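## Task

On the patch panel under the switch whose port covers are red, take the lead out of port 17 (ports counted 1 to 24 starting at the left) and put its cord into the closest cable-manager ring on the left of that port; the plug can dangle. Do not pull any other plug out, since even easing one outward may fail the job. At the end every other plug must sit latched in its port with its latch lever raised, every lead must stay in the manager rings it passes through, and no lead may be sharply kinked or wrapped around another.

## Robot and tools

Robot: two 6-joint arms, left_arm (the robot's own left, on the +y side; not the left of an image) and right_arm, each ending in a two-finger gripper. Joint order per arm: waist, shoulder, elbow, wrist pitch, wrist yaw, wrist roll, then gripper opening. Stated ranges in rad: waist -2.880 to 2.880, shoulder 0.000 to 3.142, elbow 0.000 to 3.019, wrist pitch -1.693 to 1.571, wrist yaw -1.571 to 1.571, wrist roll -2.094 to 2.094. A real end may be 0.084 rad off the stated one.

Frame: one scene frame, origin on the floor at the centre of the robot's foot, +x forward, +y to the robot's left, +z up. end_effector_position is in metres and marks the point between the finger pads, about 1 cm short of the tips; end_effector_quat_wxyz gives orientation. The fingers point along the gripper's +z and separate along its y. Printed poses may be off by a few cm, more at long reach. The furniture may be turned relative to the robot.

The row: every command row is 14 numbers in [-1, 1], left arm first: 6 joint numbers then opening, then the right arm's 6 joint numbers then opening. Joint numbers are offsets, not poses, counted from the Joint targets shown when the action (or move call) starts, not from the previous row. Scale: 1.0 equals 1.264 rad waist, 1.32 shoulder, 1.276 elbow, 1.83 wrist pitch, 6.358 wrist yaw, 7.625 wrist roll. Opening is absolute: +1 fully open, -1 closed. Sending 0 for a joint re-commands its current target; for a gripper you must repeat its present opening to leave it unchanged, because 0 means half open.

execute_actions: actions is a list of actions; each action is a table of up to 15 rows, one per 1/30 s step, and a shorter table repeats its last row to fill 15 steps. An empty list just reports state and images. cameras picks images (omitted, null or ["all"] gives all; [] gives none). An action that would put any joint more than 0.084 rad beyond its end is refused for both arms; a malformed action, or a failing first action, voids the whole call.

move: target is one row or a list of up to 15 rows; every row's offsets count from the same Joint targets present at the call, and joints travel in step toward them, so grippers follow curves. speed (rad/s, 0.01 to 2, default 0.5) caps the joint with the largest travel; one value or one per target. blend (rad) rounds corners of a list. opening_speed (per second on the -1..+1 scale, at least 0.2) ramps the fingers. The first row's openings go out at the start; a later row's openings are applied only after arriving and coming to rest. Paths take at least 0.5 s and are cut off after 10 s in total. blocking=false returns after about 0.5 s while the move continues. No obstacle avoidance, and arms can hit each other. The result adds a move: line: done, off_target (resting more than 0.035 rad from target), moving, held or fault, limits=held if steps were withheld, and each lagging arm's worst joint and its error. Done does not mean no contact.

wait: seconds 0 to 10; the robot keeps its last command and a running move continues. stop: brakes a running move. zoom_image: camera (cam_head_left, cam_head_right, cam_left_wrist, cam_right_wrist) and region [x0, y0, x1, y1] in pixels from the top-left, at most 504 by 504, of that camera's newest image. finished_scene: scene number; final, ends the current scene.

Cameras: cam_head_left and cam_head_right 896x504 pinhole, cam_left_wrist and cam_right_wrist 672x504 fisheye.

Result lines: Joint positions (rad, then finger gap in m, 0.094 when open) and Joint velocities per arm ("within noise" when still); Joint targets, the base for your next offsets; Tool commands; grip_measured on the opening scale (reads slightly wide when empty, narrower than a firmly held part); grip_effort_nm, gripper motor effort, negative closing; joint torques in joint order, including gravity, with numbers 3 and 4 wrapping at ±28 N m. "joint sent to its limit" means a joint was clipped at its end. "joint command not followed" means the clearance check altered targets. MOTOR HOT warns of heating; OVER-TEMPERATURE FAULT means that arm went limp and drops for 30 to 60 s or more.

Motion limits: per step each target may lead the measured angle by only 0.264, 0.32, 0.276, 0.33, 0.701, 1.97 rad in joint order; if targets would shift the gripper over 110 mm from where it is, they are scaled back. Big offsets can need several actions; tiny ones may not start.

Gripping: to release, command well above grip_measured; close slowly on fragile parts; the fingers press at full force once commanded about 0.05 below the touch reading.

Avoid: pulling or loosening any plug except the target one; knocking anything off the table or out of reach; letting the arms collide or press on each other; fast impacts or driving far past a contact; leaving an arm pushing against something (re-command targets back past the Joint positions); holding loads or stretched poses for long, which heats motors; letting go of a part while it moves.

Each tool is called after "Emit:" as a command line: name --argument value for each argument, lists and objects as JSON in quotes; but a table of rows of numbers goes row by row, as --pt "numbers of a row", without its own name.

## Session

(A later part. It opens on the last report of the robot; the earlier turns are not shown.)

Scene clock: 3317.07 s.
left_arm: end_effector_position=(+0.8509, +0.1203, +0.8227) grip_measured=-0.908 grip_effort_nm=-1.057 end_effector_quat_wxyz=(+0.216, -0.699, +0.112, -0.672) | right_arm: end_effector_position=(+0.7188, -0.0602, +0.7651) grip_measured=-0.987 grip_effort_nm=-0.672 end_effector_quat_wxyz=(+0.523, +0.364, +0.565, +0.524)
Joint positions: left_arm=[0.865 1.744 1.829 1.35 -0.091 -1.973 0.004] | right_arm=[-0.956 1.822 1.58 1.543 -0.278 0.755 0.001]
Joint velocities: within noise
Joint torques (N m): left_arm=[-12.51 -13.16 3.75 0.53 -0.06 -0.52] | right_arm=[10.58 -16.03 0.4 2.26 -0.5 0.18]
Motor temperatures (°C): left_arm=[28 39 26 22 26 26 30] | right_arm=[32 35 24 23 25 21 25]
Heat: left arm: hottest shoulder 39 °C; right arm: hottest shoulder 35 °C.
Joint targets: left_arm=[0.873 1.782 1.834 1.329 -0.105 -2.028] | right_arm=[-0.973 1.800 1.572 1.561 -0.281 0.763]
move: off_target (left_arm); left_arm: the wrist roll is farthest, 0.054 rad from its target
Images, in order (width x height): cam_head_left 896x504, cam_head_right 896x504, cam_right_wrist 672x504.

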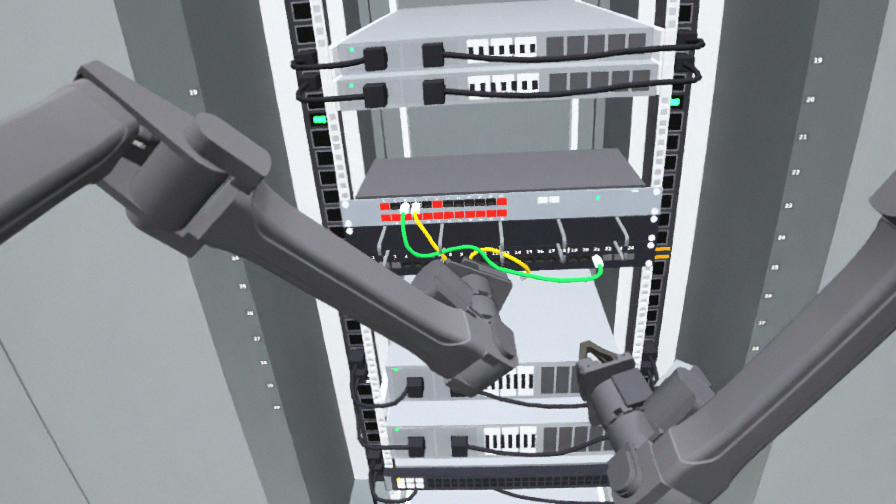

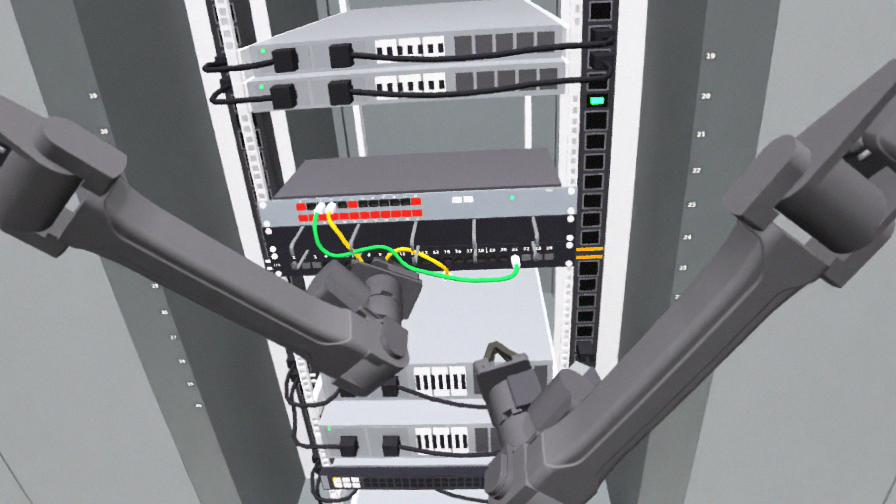

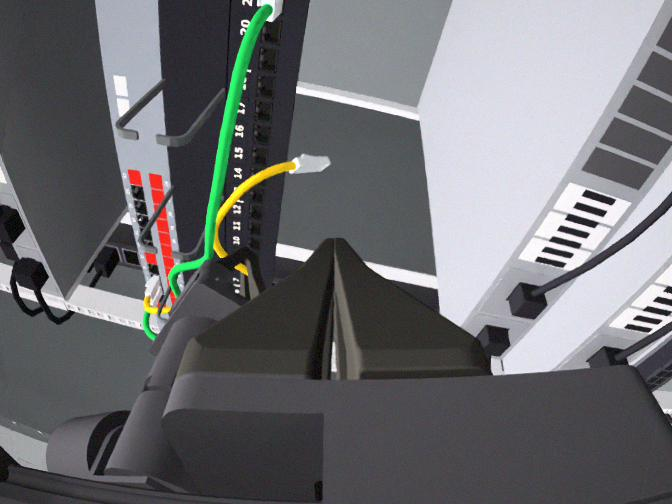

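Emit:
move --pt "0 0 0 0 0 0 -1 0.0973 -0.189 -0.119 -0.1426 0.0442 0.005 -1" --pt "0 0 0 0 0 0 -1 0.2397 -0.25 -0.1348 -0.29 0.0906 0.0212 -1" --pt "0 0 0 0 0 0 -1 0.389 -0.2758 -0.005 -0.5388 0.1371 0.0376 -1" --speed 0.4 --blend 0.05

Scene clock: 3444.13 s.
left_arm: end_effector_position=(+0.8509, +0.1203, +0.8227) grip_measured=-0.908 grip_effort_nm=-1.062 end_effector_quat_wxyz=(+0.215, -0.699, +0.112, -0.673) | right_arm: end_effector_position=(+0.7796, +0.0123, +0.8813) grip_measured=-0.987 grip_effort_nm=-0.676 end_effector_quat_wxyz=(+0.167, +0.693, +0.610, +0.346)
Joint positions: left_arm=[0.865 1.744 1.829 1.35 -0.091 -1.975 0.004] | right_arm=[-0.501 1.453 1.544 0.585 0.587 1.035 0.001]
Joint velocities: within noise
Joint torques (N m): left_arm=[-12.63 -13.22 3.81 0.53 -0.07 -0.49] | right_arm=[14.86 -11.81 4.45 0.27 -0.19 0.26]
Motor temperatures (°C): left_arm=[28 39 26 22 26 27 32] | right_arm=[32 36 24 23 26 21 25]
Heat: left arm: hottest shoulder 39 °C; right arm: hottest shoulder 36 °C.
Joint targets: left_arm=[0.873 1.782 1.834 1.328 -0.105 -2.028] | right_arm=[-0.482 1.436 1.566 0.575 0.591 1.050]
move: off_target (left_arm); left_arm: the wrist roll is farthest, 0.053 rad from its target

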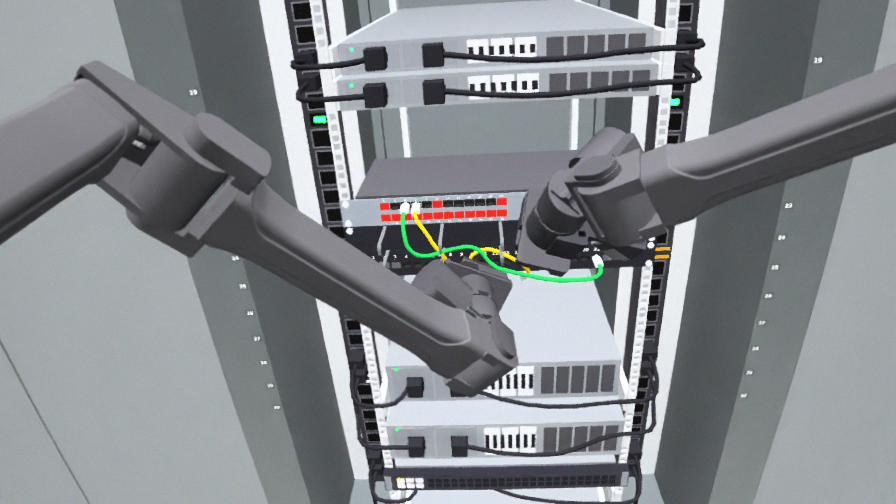

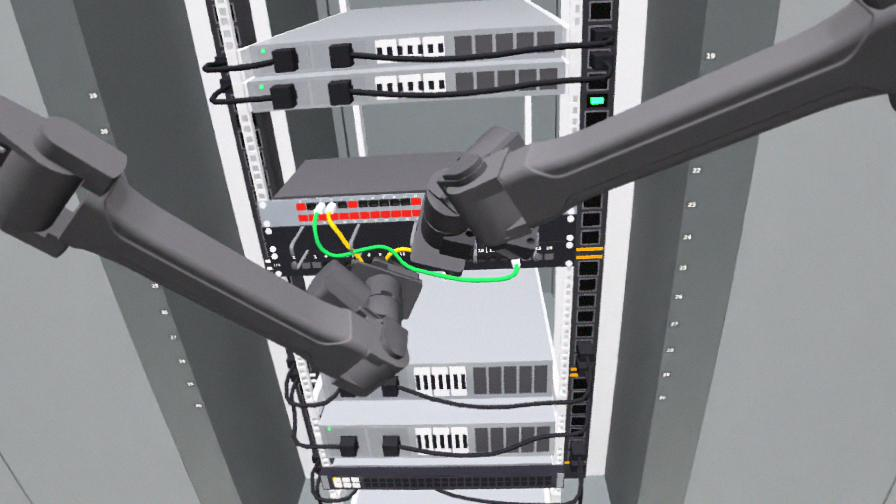

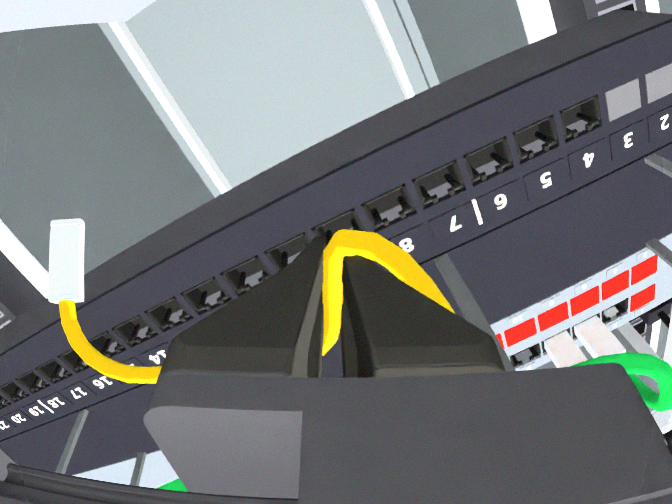

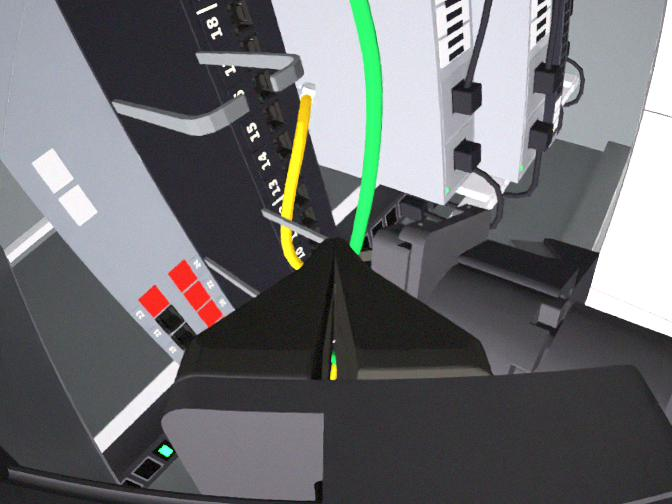

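Emit:
zoom_image --camera "cam_right_wrist" --region '[180, 60, 420, 300]'

Scaled by 2.100 from the camera's 672x504 image, which has a finer 960x720 frame.

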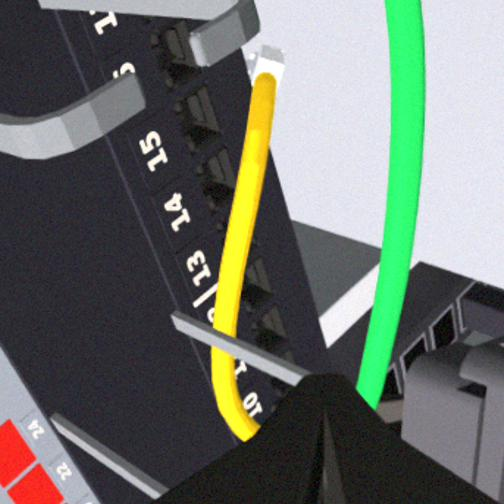

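Emit:
move --pt "0 0 0 0 0 0 -1 0 0 0 0 0 0 -0.4" --pt "0 0 0 0 0 0 -1 -0.025 0.07 0.110 -0.0464 0 0 -0.4" --speed 0.2 --opening_speed 0.8 --cameras '["cam_head_right","cam_right_wrist"]'

Emit:
zoom_image --camera "cam_right_wrist" --region '[180, 0, 540, 380]'

Scene clock: 3493.87 s.
left_arm: end_effector_position=(+0.8509, +0.1203, +0.8227) grip_measured=-0.908 grip_effort_nm=-1.062 end_effector_quat_wxyz=(+0.215, -0.699, +0.112, -0.673) | right_arm: end_effector_position=(+0.8074, +0.0278, +0.8742) grip_measured=-0.401 grip_effort_nm=0.110 end_effector_quat_wxyz=(+0.163, +0.691, +0.614, +0.345)
Joint positions: left_arm=[0.865 1.744 1.829 1.35 -0.091 -1.975 0.004] | right_arm=[-0.501 1.518 1.682 0.499 0.588 1.037 0.028]
Joint velocities: within noise
Joint torques (N m): left_arm=[-12.45 -13.04 3.77 0.5 -0.06 -0.5] | right_arm=[13.16 -10.29 4.98 0.29 -0.19 0.26]
Motor temperatures (°C): left_arm=[29 39 26 22 26 27 32] | right_arm=[33 35 26 23 25 21 25]
Heat: left arm: hottest shoulder 39 °C; right arm: hottest shoulder 35 °C.
Joint targets: left_arm=[0.873 1.782 1.834 1.328 -0.105 -2.028] | right_arm=[-0.513 1.528 1.706 0.490 0.591 1.050]
move: off_target (left_arm); left_arm: the wrist roll is farthest, 0.053 rad from its target
Images, in order (width x height): cam_head_right 896x504, cam_right_wrist 672x504.

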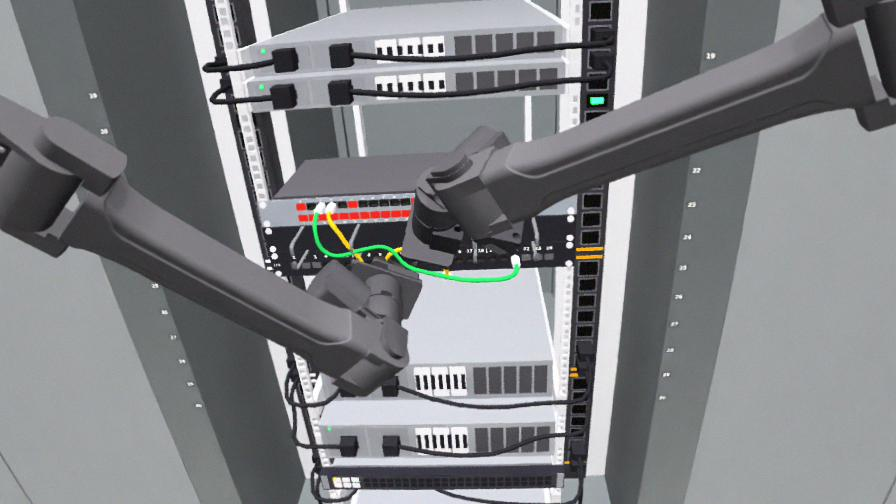

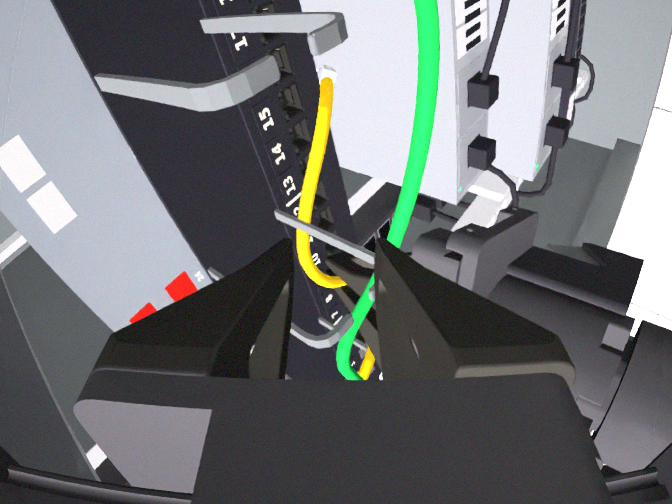

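Scaled by 1.326 from the camera's 672x504 image, which has a finer 960x720 frame.

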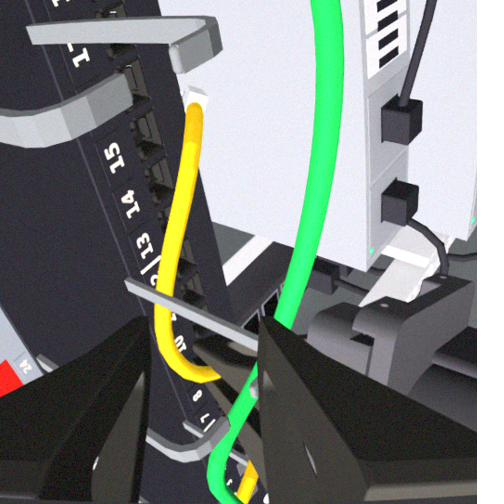

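Emit:
move --target '[0,0,0,0,0,0,-1,-0.029,0.037,0.0856,-0.0353,0,0,-0.4]' --speed 0.15 --cameras '["cam_left_wrist","cam_right_wrist"]'

Emit:
zoom_image --camera "cam_right_wrist" --region '[180, 0, 540, 380]'

Scene clock: 3510.80 s.
left_arm: end_effector_position=(+0.8509, +0.1203, +0.8227) grip_measured=-0.908 grip_effort_nm=-1.062 end_effector_quat_wxyz=(+0.215, -0.699, +0.112, -0.673) | right_arm: end_effector_position=(+0.8312, +0.0220, +0.8583) grip_measured=-0.401 grip_effort_nm=0.105 end_effector_quat_wxyz=(+0.172, +0.691, +0.617, +0.334)
Joint positions: left_arm=[0.865 1.744 1.829 1.35 -0.091 -1.975 0.004] | right_arm=[-0.53 1.559 1.787 0.436 0.588 1.037 0.028]
Joint velocities: within noise
Joint torques (N m): left_arm=[-12.51 -13.16 3.78 0.53 -0.06 -0.48] | right_arm=[12.75 -10.52 5.53 0.35 -0.17 0.23]
Motor temperatures (°C): left_arm=[29 39 26 22 26 27 32] | right_arm=[33 34 26 23 25 21 25]
Heat: left arm: hottest shoulder 39 °C; right arm: hottest shoulder 34 °C.
Joint targets: left_arm=[0.873 1.782 1.834 1.328 -0.105 -2.028] | right_arm=[-0.550 1.577 1.815 0.426 0.591 1.050]
move: off_target (left_arm); left_arm: the wrist roll is farthest, 0.053 rad from its target
Images, in order (width x height): cam_left_wrist 672x504, cam_right_wrist 672x504.

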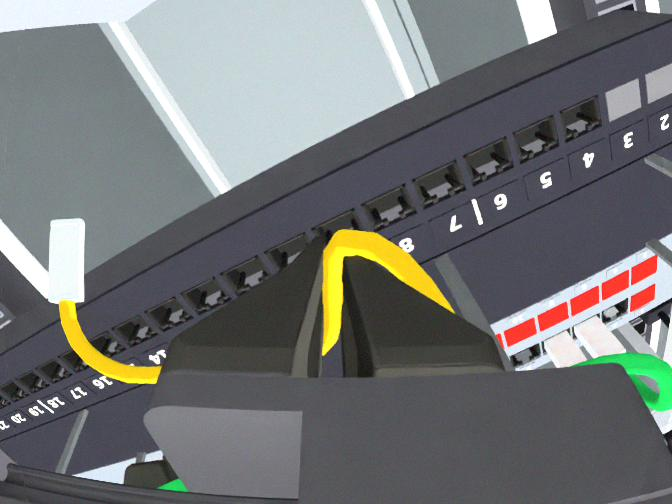

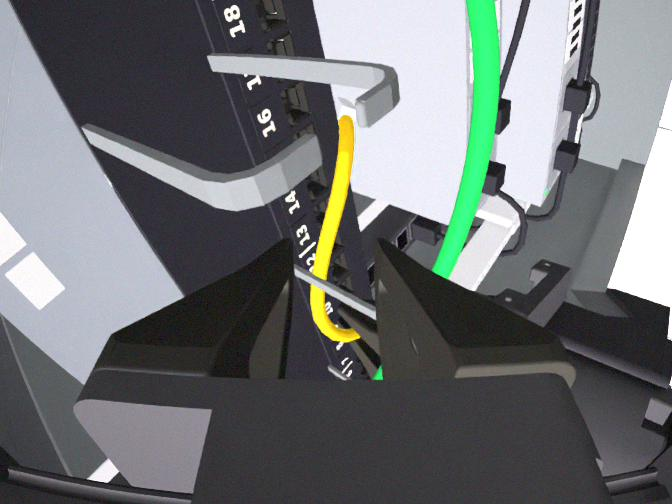

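Scaled by 1.326 from the camera's 672x504 image, which has a finer 960x720 frame.

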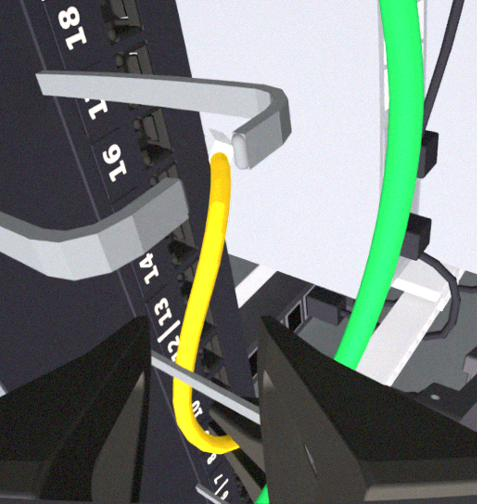

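Emit:
move --target '[-0.012,-0.055,-0.07,0.037,0,0,-1,0,0,0,0,0,0,-0.4]' --speed 0.12 --cameras '["cam_left_wrist","cam_right_wrist","cam_head_left"]'

Emit:
zoom_image --camera "cam_right_wrist" --region '[180, 0, 540, 380]'

Scene clock: 3538.43 s.
left_arm: end_effector_position=(+0.8355, +0.1201, +0.8241) grip_measured=-0.908 grip_effort_nm=-1.062 end_effector_quat_wxyz=(+0.204, -0.704, +0.109, -0.672) | right_arm: end_effector_position=(+0.8318, +0.0217, +0.8585) grip_measured=-0.401 grip_effort_nm=0.105 end_effector_quat_wxyz=(+0.172, +0.692, +0.617, +0.334)
Joint positions: left_arm=[0.864 1.719 1.758 1.381 -0.091 -1.994 0.004] | right_arm=[-0.53 1.559 1.789 0.435 0.588 1.037 0.028]
Joint velocities: within noise
Joint torques (N m): left_arm=[-13.74 -16.32 2.15 2.02 -0.05 -0.33] | right_arm=[12.4 -10.52 5.53 0.34 -0.16 0.27]
Motor temperatures (°C): left_arm=[29 39 26 22 25 27 32] | right_arm=[33 34 26 23 25 21 24]
Heat: left arm: hottest shoulder 39 °C; right arm: hottest shoulder 34 °C.
Joint targets: left_arm=[0.858 1.709 1.745 1.396 -0.105 -2.028] | right_arm=[-0.550 1.577 1.816 0.425 0.591 1.050]
move: done
Images, in order (width x height): cam_head_left 896x504, cam_left_wrist 672x504, cam_right_wrist 672x504.

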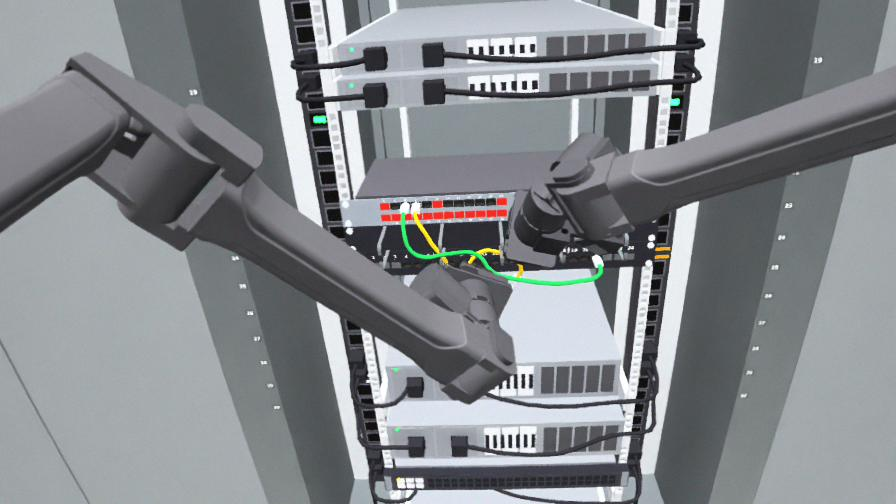

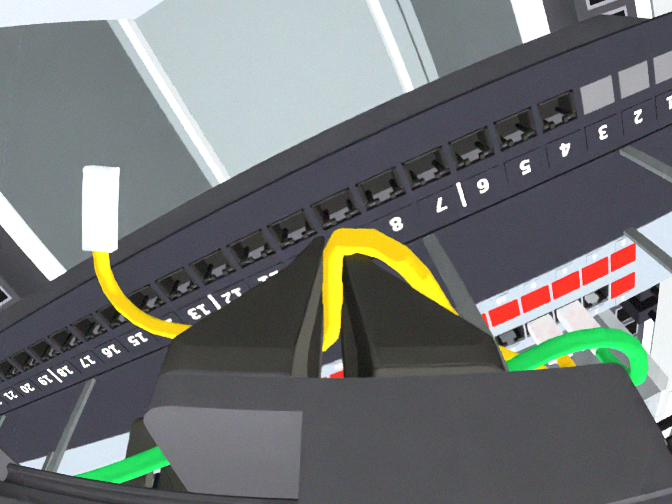

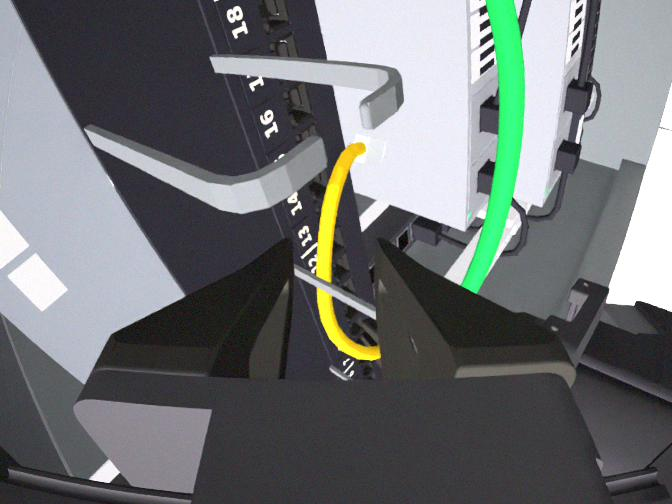

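Scaled by 1.326 from the camera's 672x504 image, which has a finer 960x720 frame.

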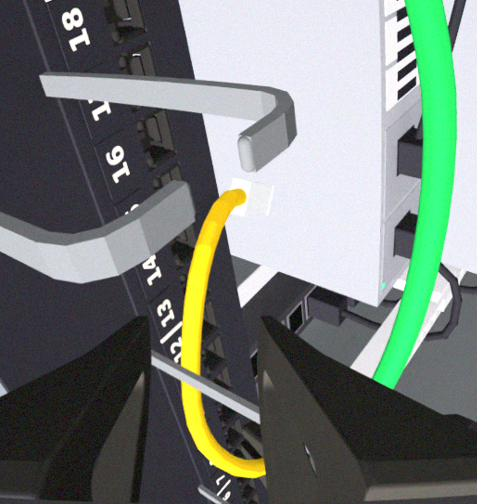

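Emit:
move --target '[0,0,0,0,0,0,-1,-0.0166,0.042,0.0811,-0.0275,0,0,-0.5]' --speed 0.12 --cameras '["cam_left_wrist","cam_right_wrist","cam_head_left"]'

Emit:
zoom_image --camera "cam_right_wrist" --region '[180, 0, 540, 380]'

Scene clock: 3554.00 s.
left_arm: end_effector_position=(+0.8353, +0.1199, +0.8242) grip_measured=-0.908 grip_effort_nm=-1.062 end_effector_quat_wxyz=(+0.204, -0.704, +0.109, -0.672) | right_arm: end_effector_position=(+0.8492, +0.0223, +0.8425) grip_measured=-0.499 grip_effort_nm=-0.037 end_effector_quat_wxyz=(+0.179, +0.692, +0.620, +0.325)
Joint positions: left_arm=[0.863 1.719 1.757 1.382 -0.091 -1.995 0.004] | right_arm=[-0.551 1.611 1.889 0.386 0.59 1.037 0.024]
Joint velocities: within noise
Joint torques (N m): left_arm=[-13.33 -15.97 2.15 2 -0.06 -0.32] | right_arm=[13.16 -10.81 6.08 0.36 -0.23 0.28]
Motor temperatures (°C): left_arm=[29 38 25 22 25 27 33] | right_arm=[33 34 26 23 25 21 24]
Heat: left arm: hottest shoulder 38 °C; right arm: hottest shoulder 34 °C.
Joint targets: left_arm=[0.858 1.709 1.745 1.396 -0.105 -2.028] | right_arm=[-0.571 1.633 1.919 0.375 0.591 1.050]
move: done
Images, in order (width x height): cam_head_left 896x504, cam_left_wrist 672x504, cam_right_wrist 672x504.

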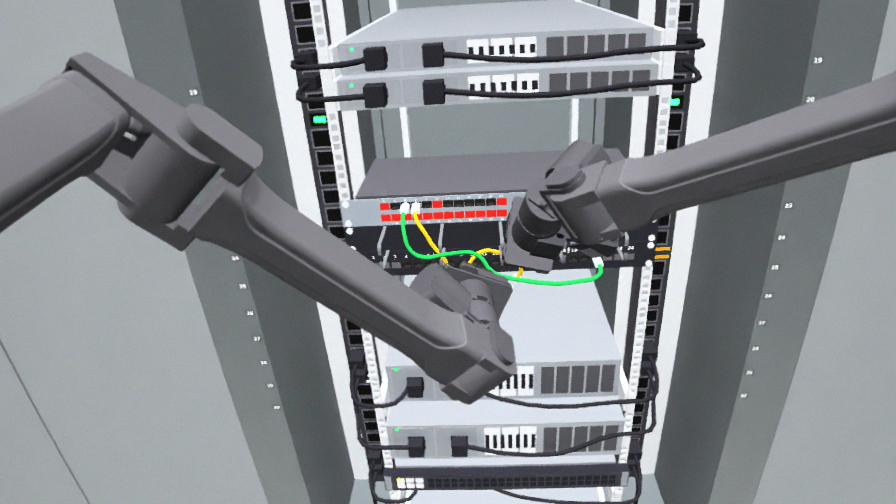

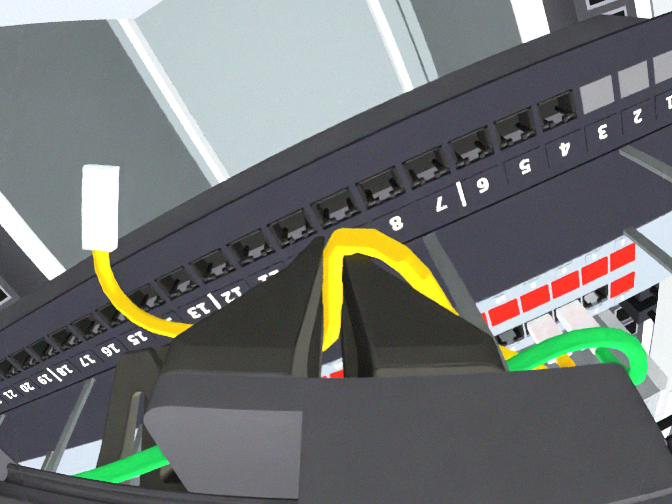

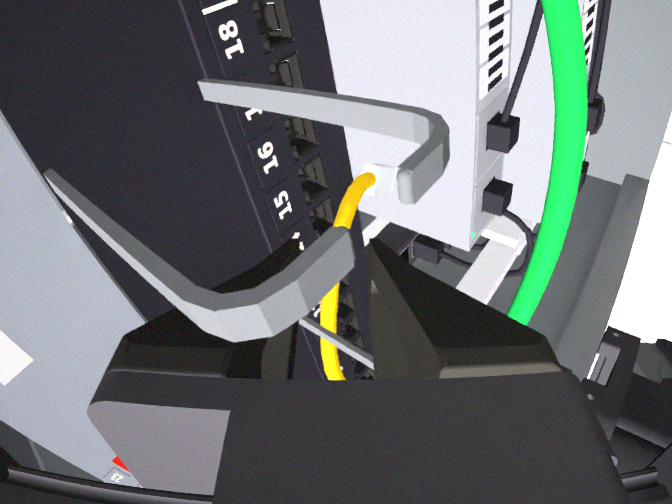

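Scaled by 1.326 from the camera's 672x504 image, which has a finer 960x720 frame.

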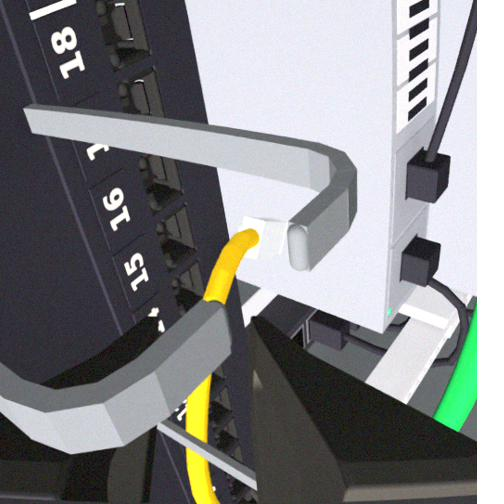

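Emit:
zoom_image --camera "cam_left_wrist" --region '[0, 240, 260, 500]'

Scaled by 1.938 from the camera's 672x504 image, which has a finer 960x720 frame.

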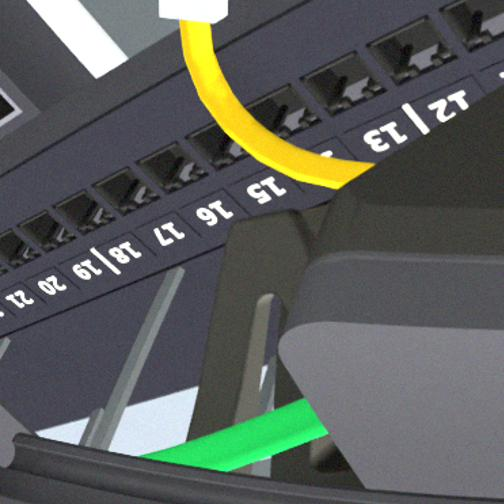

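Emit:
move --target '[0,0,0,0,0,0,-1,-0.0095,0.035,0.049,-0.0091,0,0,-0.5]' --speed 0.1 --cameras '["cam_left_wrist","cam_right_wrist","cam_head_left"]'

Emit:
zoom_image --camera "cam_left_wrist" --region '[0, 240, 260, 500]'

Scene clock: 3602.63 s.
left_arm: end_effector_position=(+0.8352, +0.1199, +0.8243) grip_measured=-0.908 grip_effort_nm=-1.062 end_effector_quat_wxyz=(+0.204, -0.704, +0.109, -0.672) | right_arm: end_effector_position=(+0.8549, +0.0201, +0.8318) grip_measured=-0.499 grip_effort_nm=-0.017 end_effector_quat_wxyz=(+0.185, +0.694, +0.621, +0.315)
Joint positions: left_arm=[0.863 1.719 1.757 1.382 -0.091 -1.995 0.004] | right_arm=[-0.565 1.636 1.934 0.368 0.602 1.037 0.024]
Joint velocities: within noise
Joint torques (N m): left_arm=[-13.57 -16.09 2.18 1.99 -0.06 -0.31] | right_arm=[13.27 -9.64 7.62 0.46 -0.7 0.28]
Motor temperatures (°C): left_arm=[29 38 25 22 25 27 33] | right_arm=[33 34 27 23 25 21 24]
Heat: left arm: hottest shoulder 38 °C; right arm: hottest shoulder 34 °C.
Joint targets: left_arm=[0.858 1.709 1.745 1.396 -0.105 -2.028] | right_arm=[-0.583 1.679 1.981 0.359 0.590 1.050]
move: off_target (right_arm); right_arm: the elbow is farthest, 0.048 rad from its target
Images, in order (width x height): cam_head_left 896x504, cam_left_wrist 672x504, cam_right_wrist 672x504.

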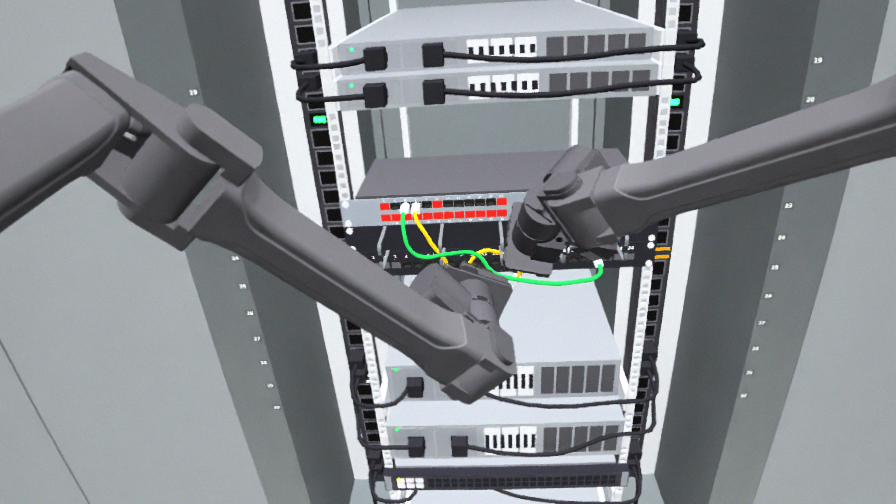

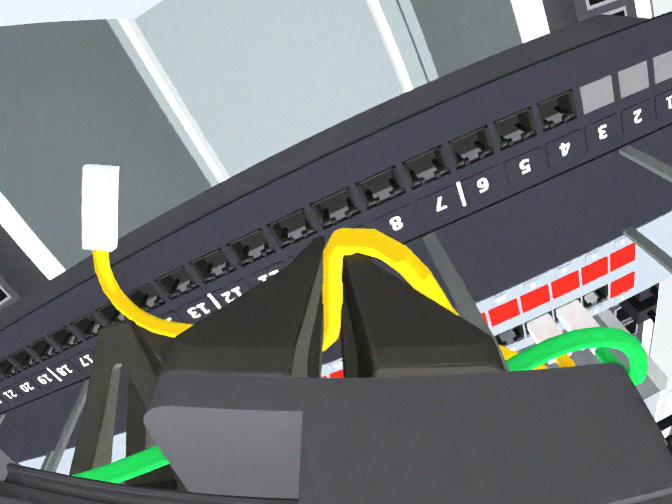

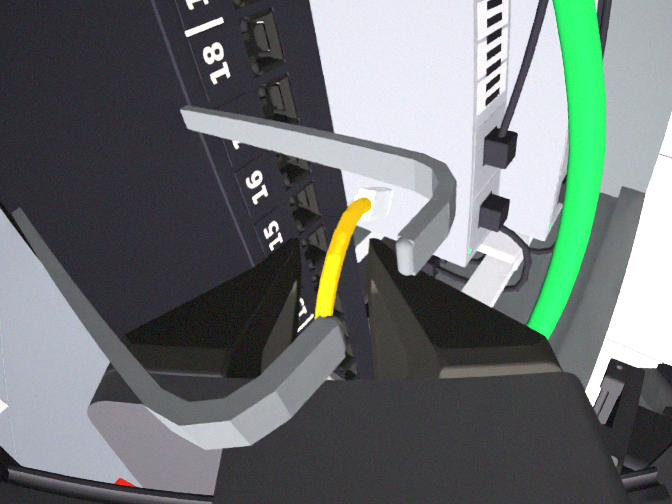

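Scaled by 1.938 from the camera's 672x504 image, which has a finer 960x720 frame.

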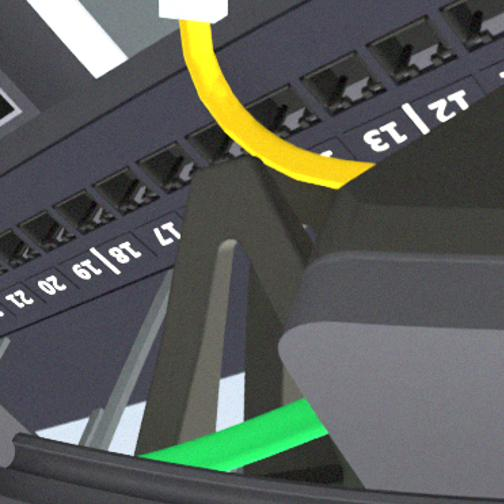

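Emit:
move --target '[0,0,0,0,0,0,-1,0.036,-0.02,-0.02,0,0,0,-0.5]' --speed 0.1 --cameras '["cam_left_wrist","cam_right_wrist","cam_head_left"]'

Emit:
zoom_image --camera "cam_right_wrist" --region '[100, 80, 520, 440]'

Scene clock: 3621.67 s.
left_arm: end_effector_position=(+0.8352, +0.1199, +0.8243) grip_measured=-0.908 grip_effort_nm=-1.057 end_effector_quat_wxyz=(+0.204, -0.704, +0.109, -0.672) | right_arm: end_effector_position=(+0.8550, +0.0202, +0.8320) grip_measured=-0.499 grip_effort_nm=-0.012 end_effector_quat_wxyz=(+0.185, +0.694, +0.621, +0.315)
Joint positions: left_arm=[0.863 1.719 1.757 1.382 -0.091 -1.995 0.004] | right_arm=[-0.564 1.636 1.934 0.367 0.602 1.037 0.024]
Joint velocities: within noise
Joint torques (N m): left_arm=[-13.51 -16.09 2.15 2 -0.06 -0.32] | right_arm=[16.79 -11.46 5.52 0.46 -0.7 0.27]
Motor temperatures (°C): left_arm=[29 38 25 22 25 27 33] | right_arm=[33 34 27 23 26 21 24]
Heat: left arm: hottest shoulder 38 °C; right arm: hottest shoulder 34 °C.
Joint targets: left_arm=[0.858 1.709 1.745 1.396 -0.105 -2.027] | right_arm=[-0.537 1.652 1.956 0.359 0.590 1.050]
move: done
Images, in order (width x height): cam_head_left 896x504, cam_left_wrist 672x504, cam_right_wrist 672x504.

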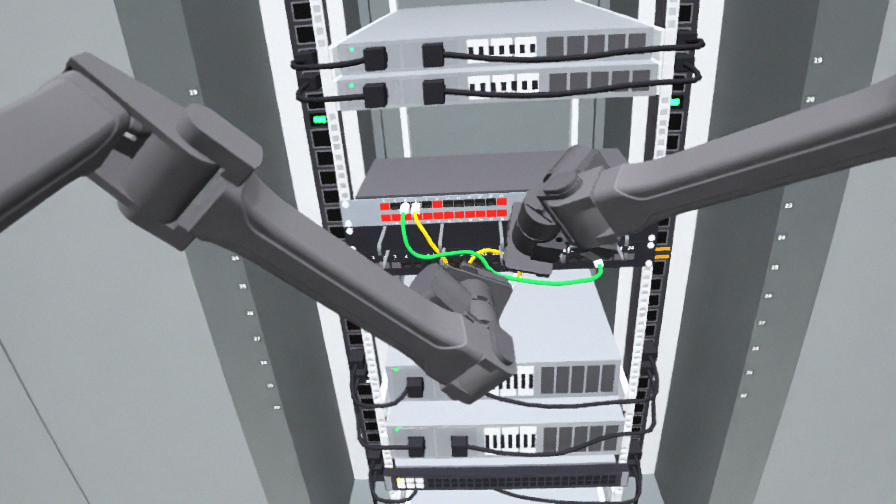

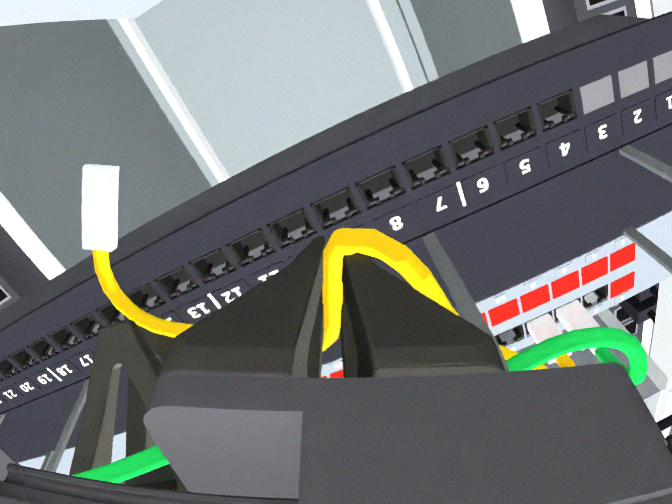

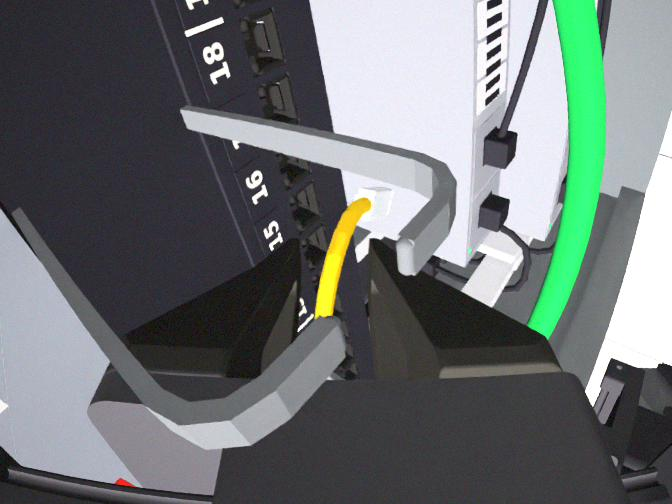

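Scaled by 1.200 from the camera's 672x504 image, which has a finer 960x720 frame.

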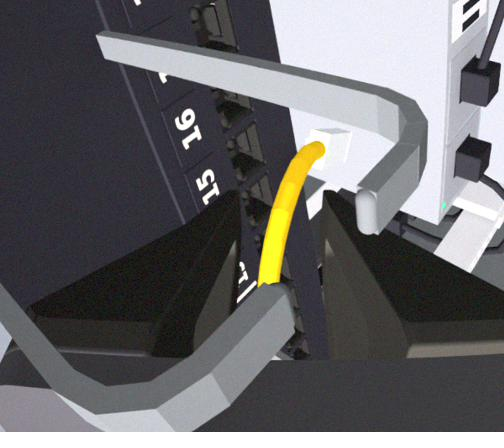

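Emit:
move --target '[0,0,0,0,0,0,-1,0.018,0,0,0,0,0,-0.5]' --speed 0.1 --cameras '["cam_right_wrist"]'

Scene clock: 3629.27 s.
left_arm: end_effector_position=(+0.8352, +0.1199, +0.8243) grip_measured=-0.908 grip_effort_nm=-1.062 end_effector_quat_wxyz=(+0.204, -0.704, +0.109, -0.672) | right_arm: end_effector_position=(+0.8549, +0.0205, +0.8324) grip_measured=-0.499 grip_effort_nm=-0.012 end_effector_quat_wxyz=(+0.184, +0.694, +0.621, +0.314)
Joint positions: left_arm=[0.863 1.719 1.757 1.382 -0.091 -1.995 0.004] | right_arm=[-0.563 1.636 1.934 0.367 0.604 1.037 0.024]
Joint velocities: within noise
Joint torques (N m): left_arm=[-13.63 -16.09 2.17 2.02 -0.06 -0.31] | right_arm=[18.84 -11.75 5.49 0.46 -0.77 0.28]
Motor temperatures (°C): left_arm=[29 39 25 22 25 27 33] | right_arm=[33 34 27 23 26 21 24]
Heat: left arm: hottest shoulder 39 °C; right arm: hottest shoulder 34 °C.
Joint targets: left_arm=[0.858 1.709 1.745 1.396 -0.105 -2.028] | right_arm=[-0.514 1.652 1.956 0.359 0.590 1.050]
move: off_target (right_arm); right_arm: the waist is farthest, 0.049 rad from its target
Images, in order (width x height): cam_right_wrist 672x504.

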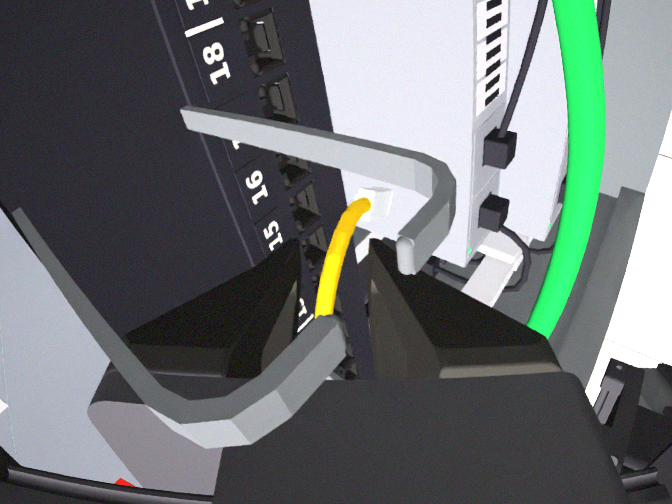

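Emit:
move --pt "0 0 0 0 0 0 -1 -0.03 -0.05 -0.08 0.024 0 0 -0.5" --pt "0 0 0 0 0 0 -1 -0.06 -0.085 -0.15 0.048 0 0 -0.5" --pt "0.0688 -0.1106 -0.1136 -0.1328 0.0406 -0.0016 -1 -0.06 -0.085 -0.15 0.048 0 0 -0.5" --speed '[0.1,0.15,0.12]' --blend 0.01

Emit:
zoom_image --camera "cam_right_wrist" --region '[180, 0, 540, 380]'

Scene clock: 3697.00 s.
left_arm: end_effector_position=(+0.8313, +0.1072, +0.8318) grip_measured=-0.908 grip_effort_nm=-1.057 end_effector_quat_wxyz=(+0.096, -0.686, +0.228, -0.684) | right_arm: end_effector_position=(+0.8227, +0.0100, +0.8340) grip_measured=-0.499 grip_effort_nm=-0.012 end_effector_quat_wxyz=(+0.179, +0.689, +0.629, +0.314)
Joint positions: left_arm=[0.912 1.579 1.61 1.164 0.153 -2.014 0.004] | right_arm=[-0.57 1.562 1.773 0.432 0.593 1.038 0.024]
Joint velocities: within noise
Joint torques (N m): left_arm=[-8.41 -17.03 2.36 1.13 0.41 -0.25] | right_arm=[12.45 -14.39 2.58 1.4 -0.35 0.25]
Motor temperatures (°C): left_arm=[29 39 24 22 25 27 33] | right_arm=[35 35 27 23 26 21 24]
Heat: left arm: hottest shoulder 39 °C; right arm: hottest waist 35 °C.
Joint targets: left_arm=[0.945 1.563 1.600 1.153 0.153 -2.040] | right_arm=[-0.590 1.540 1.765 0.446 0.590 1.050]
move: done

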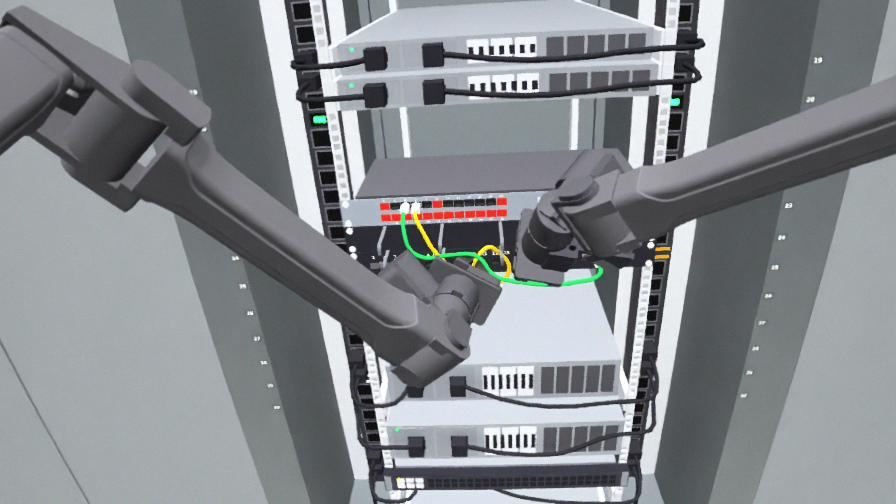

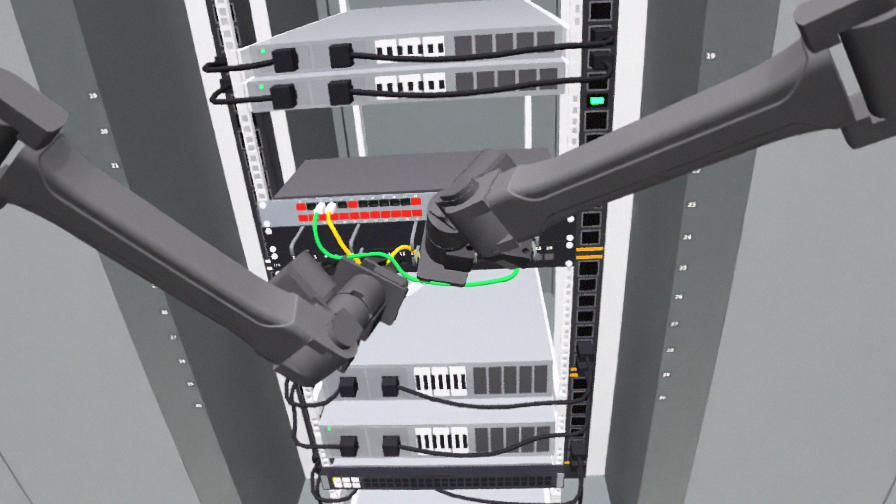

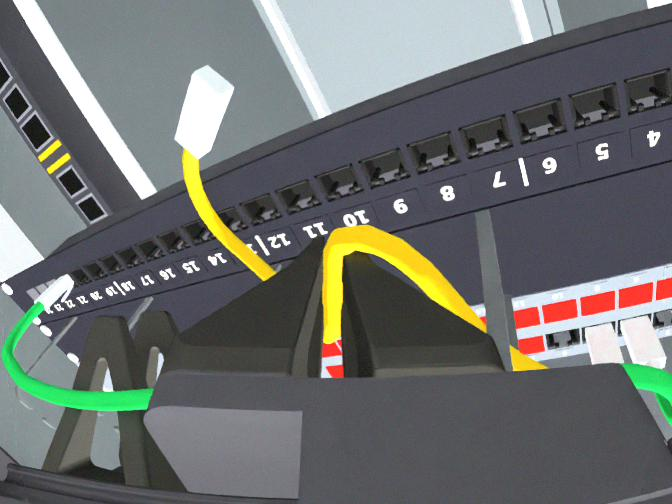

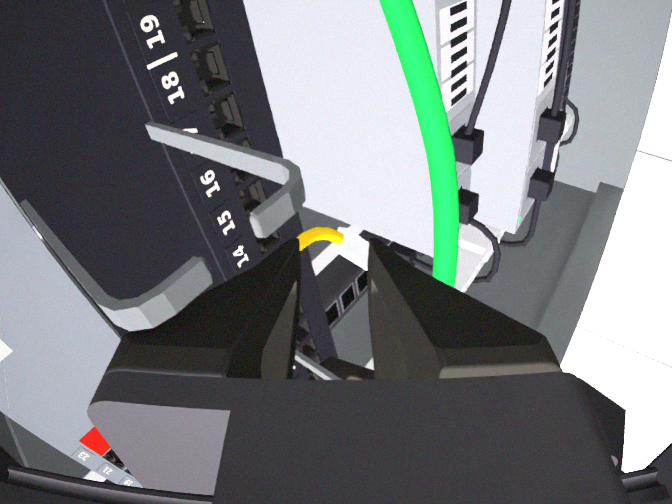

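Scaled by 1.326 from the camera's 672x504 image, which has a finer 960x720 frame.

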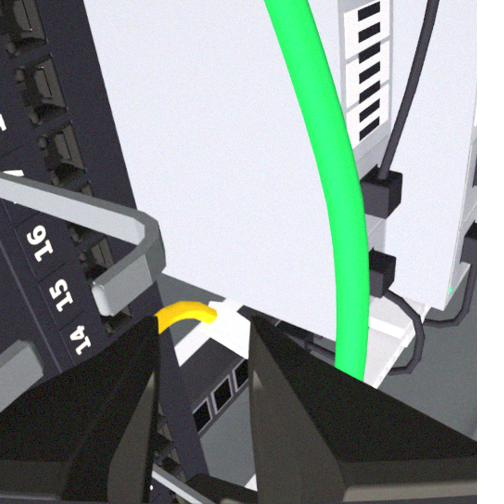

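Emit:
zoom_image --camera "cam_head_left" --region '[380, 200, 640, 340]'

Emit:
zoom_image --camera "cam_head_right" --region '[300, 200, 560, 340]'

Scaled by 1.938 from the camera's 896x504 image, which has a finer 1280x720 frame.

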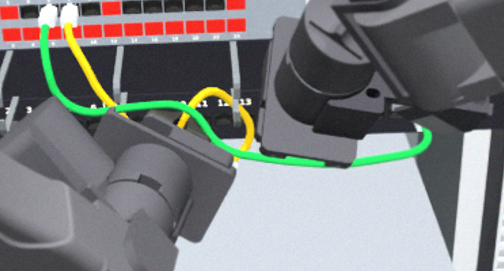

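Scaled by 1.938 from the camera's 896x504 image, which has a finer 1280x720 frame.

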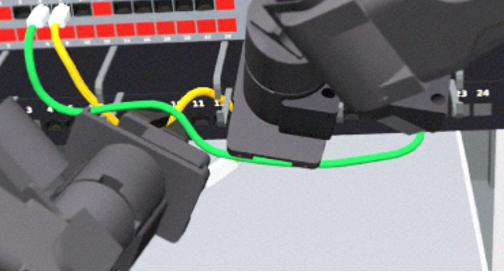

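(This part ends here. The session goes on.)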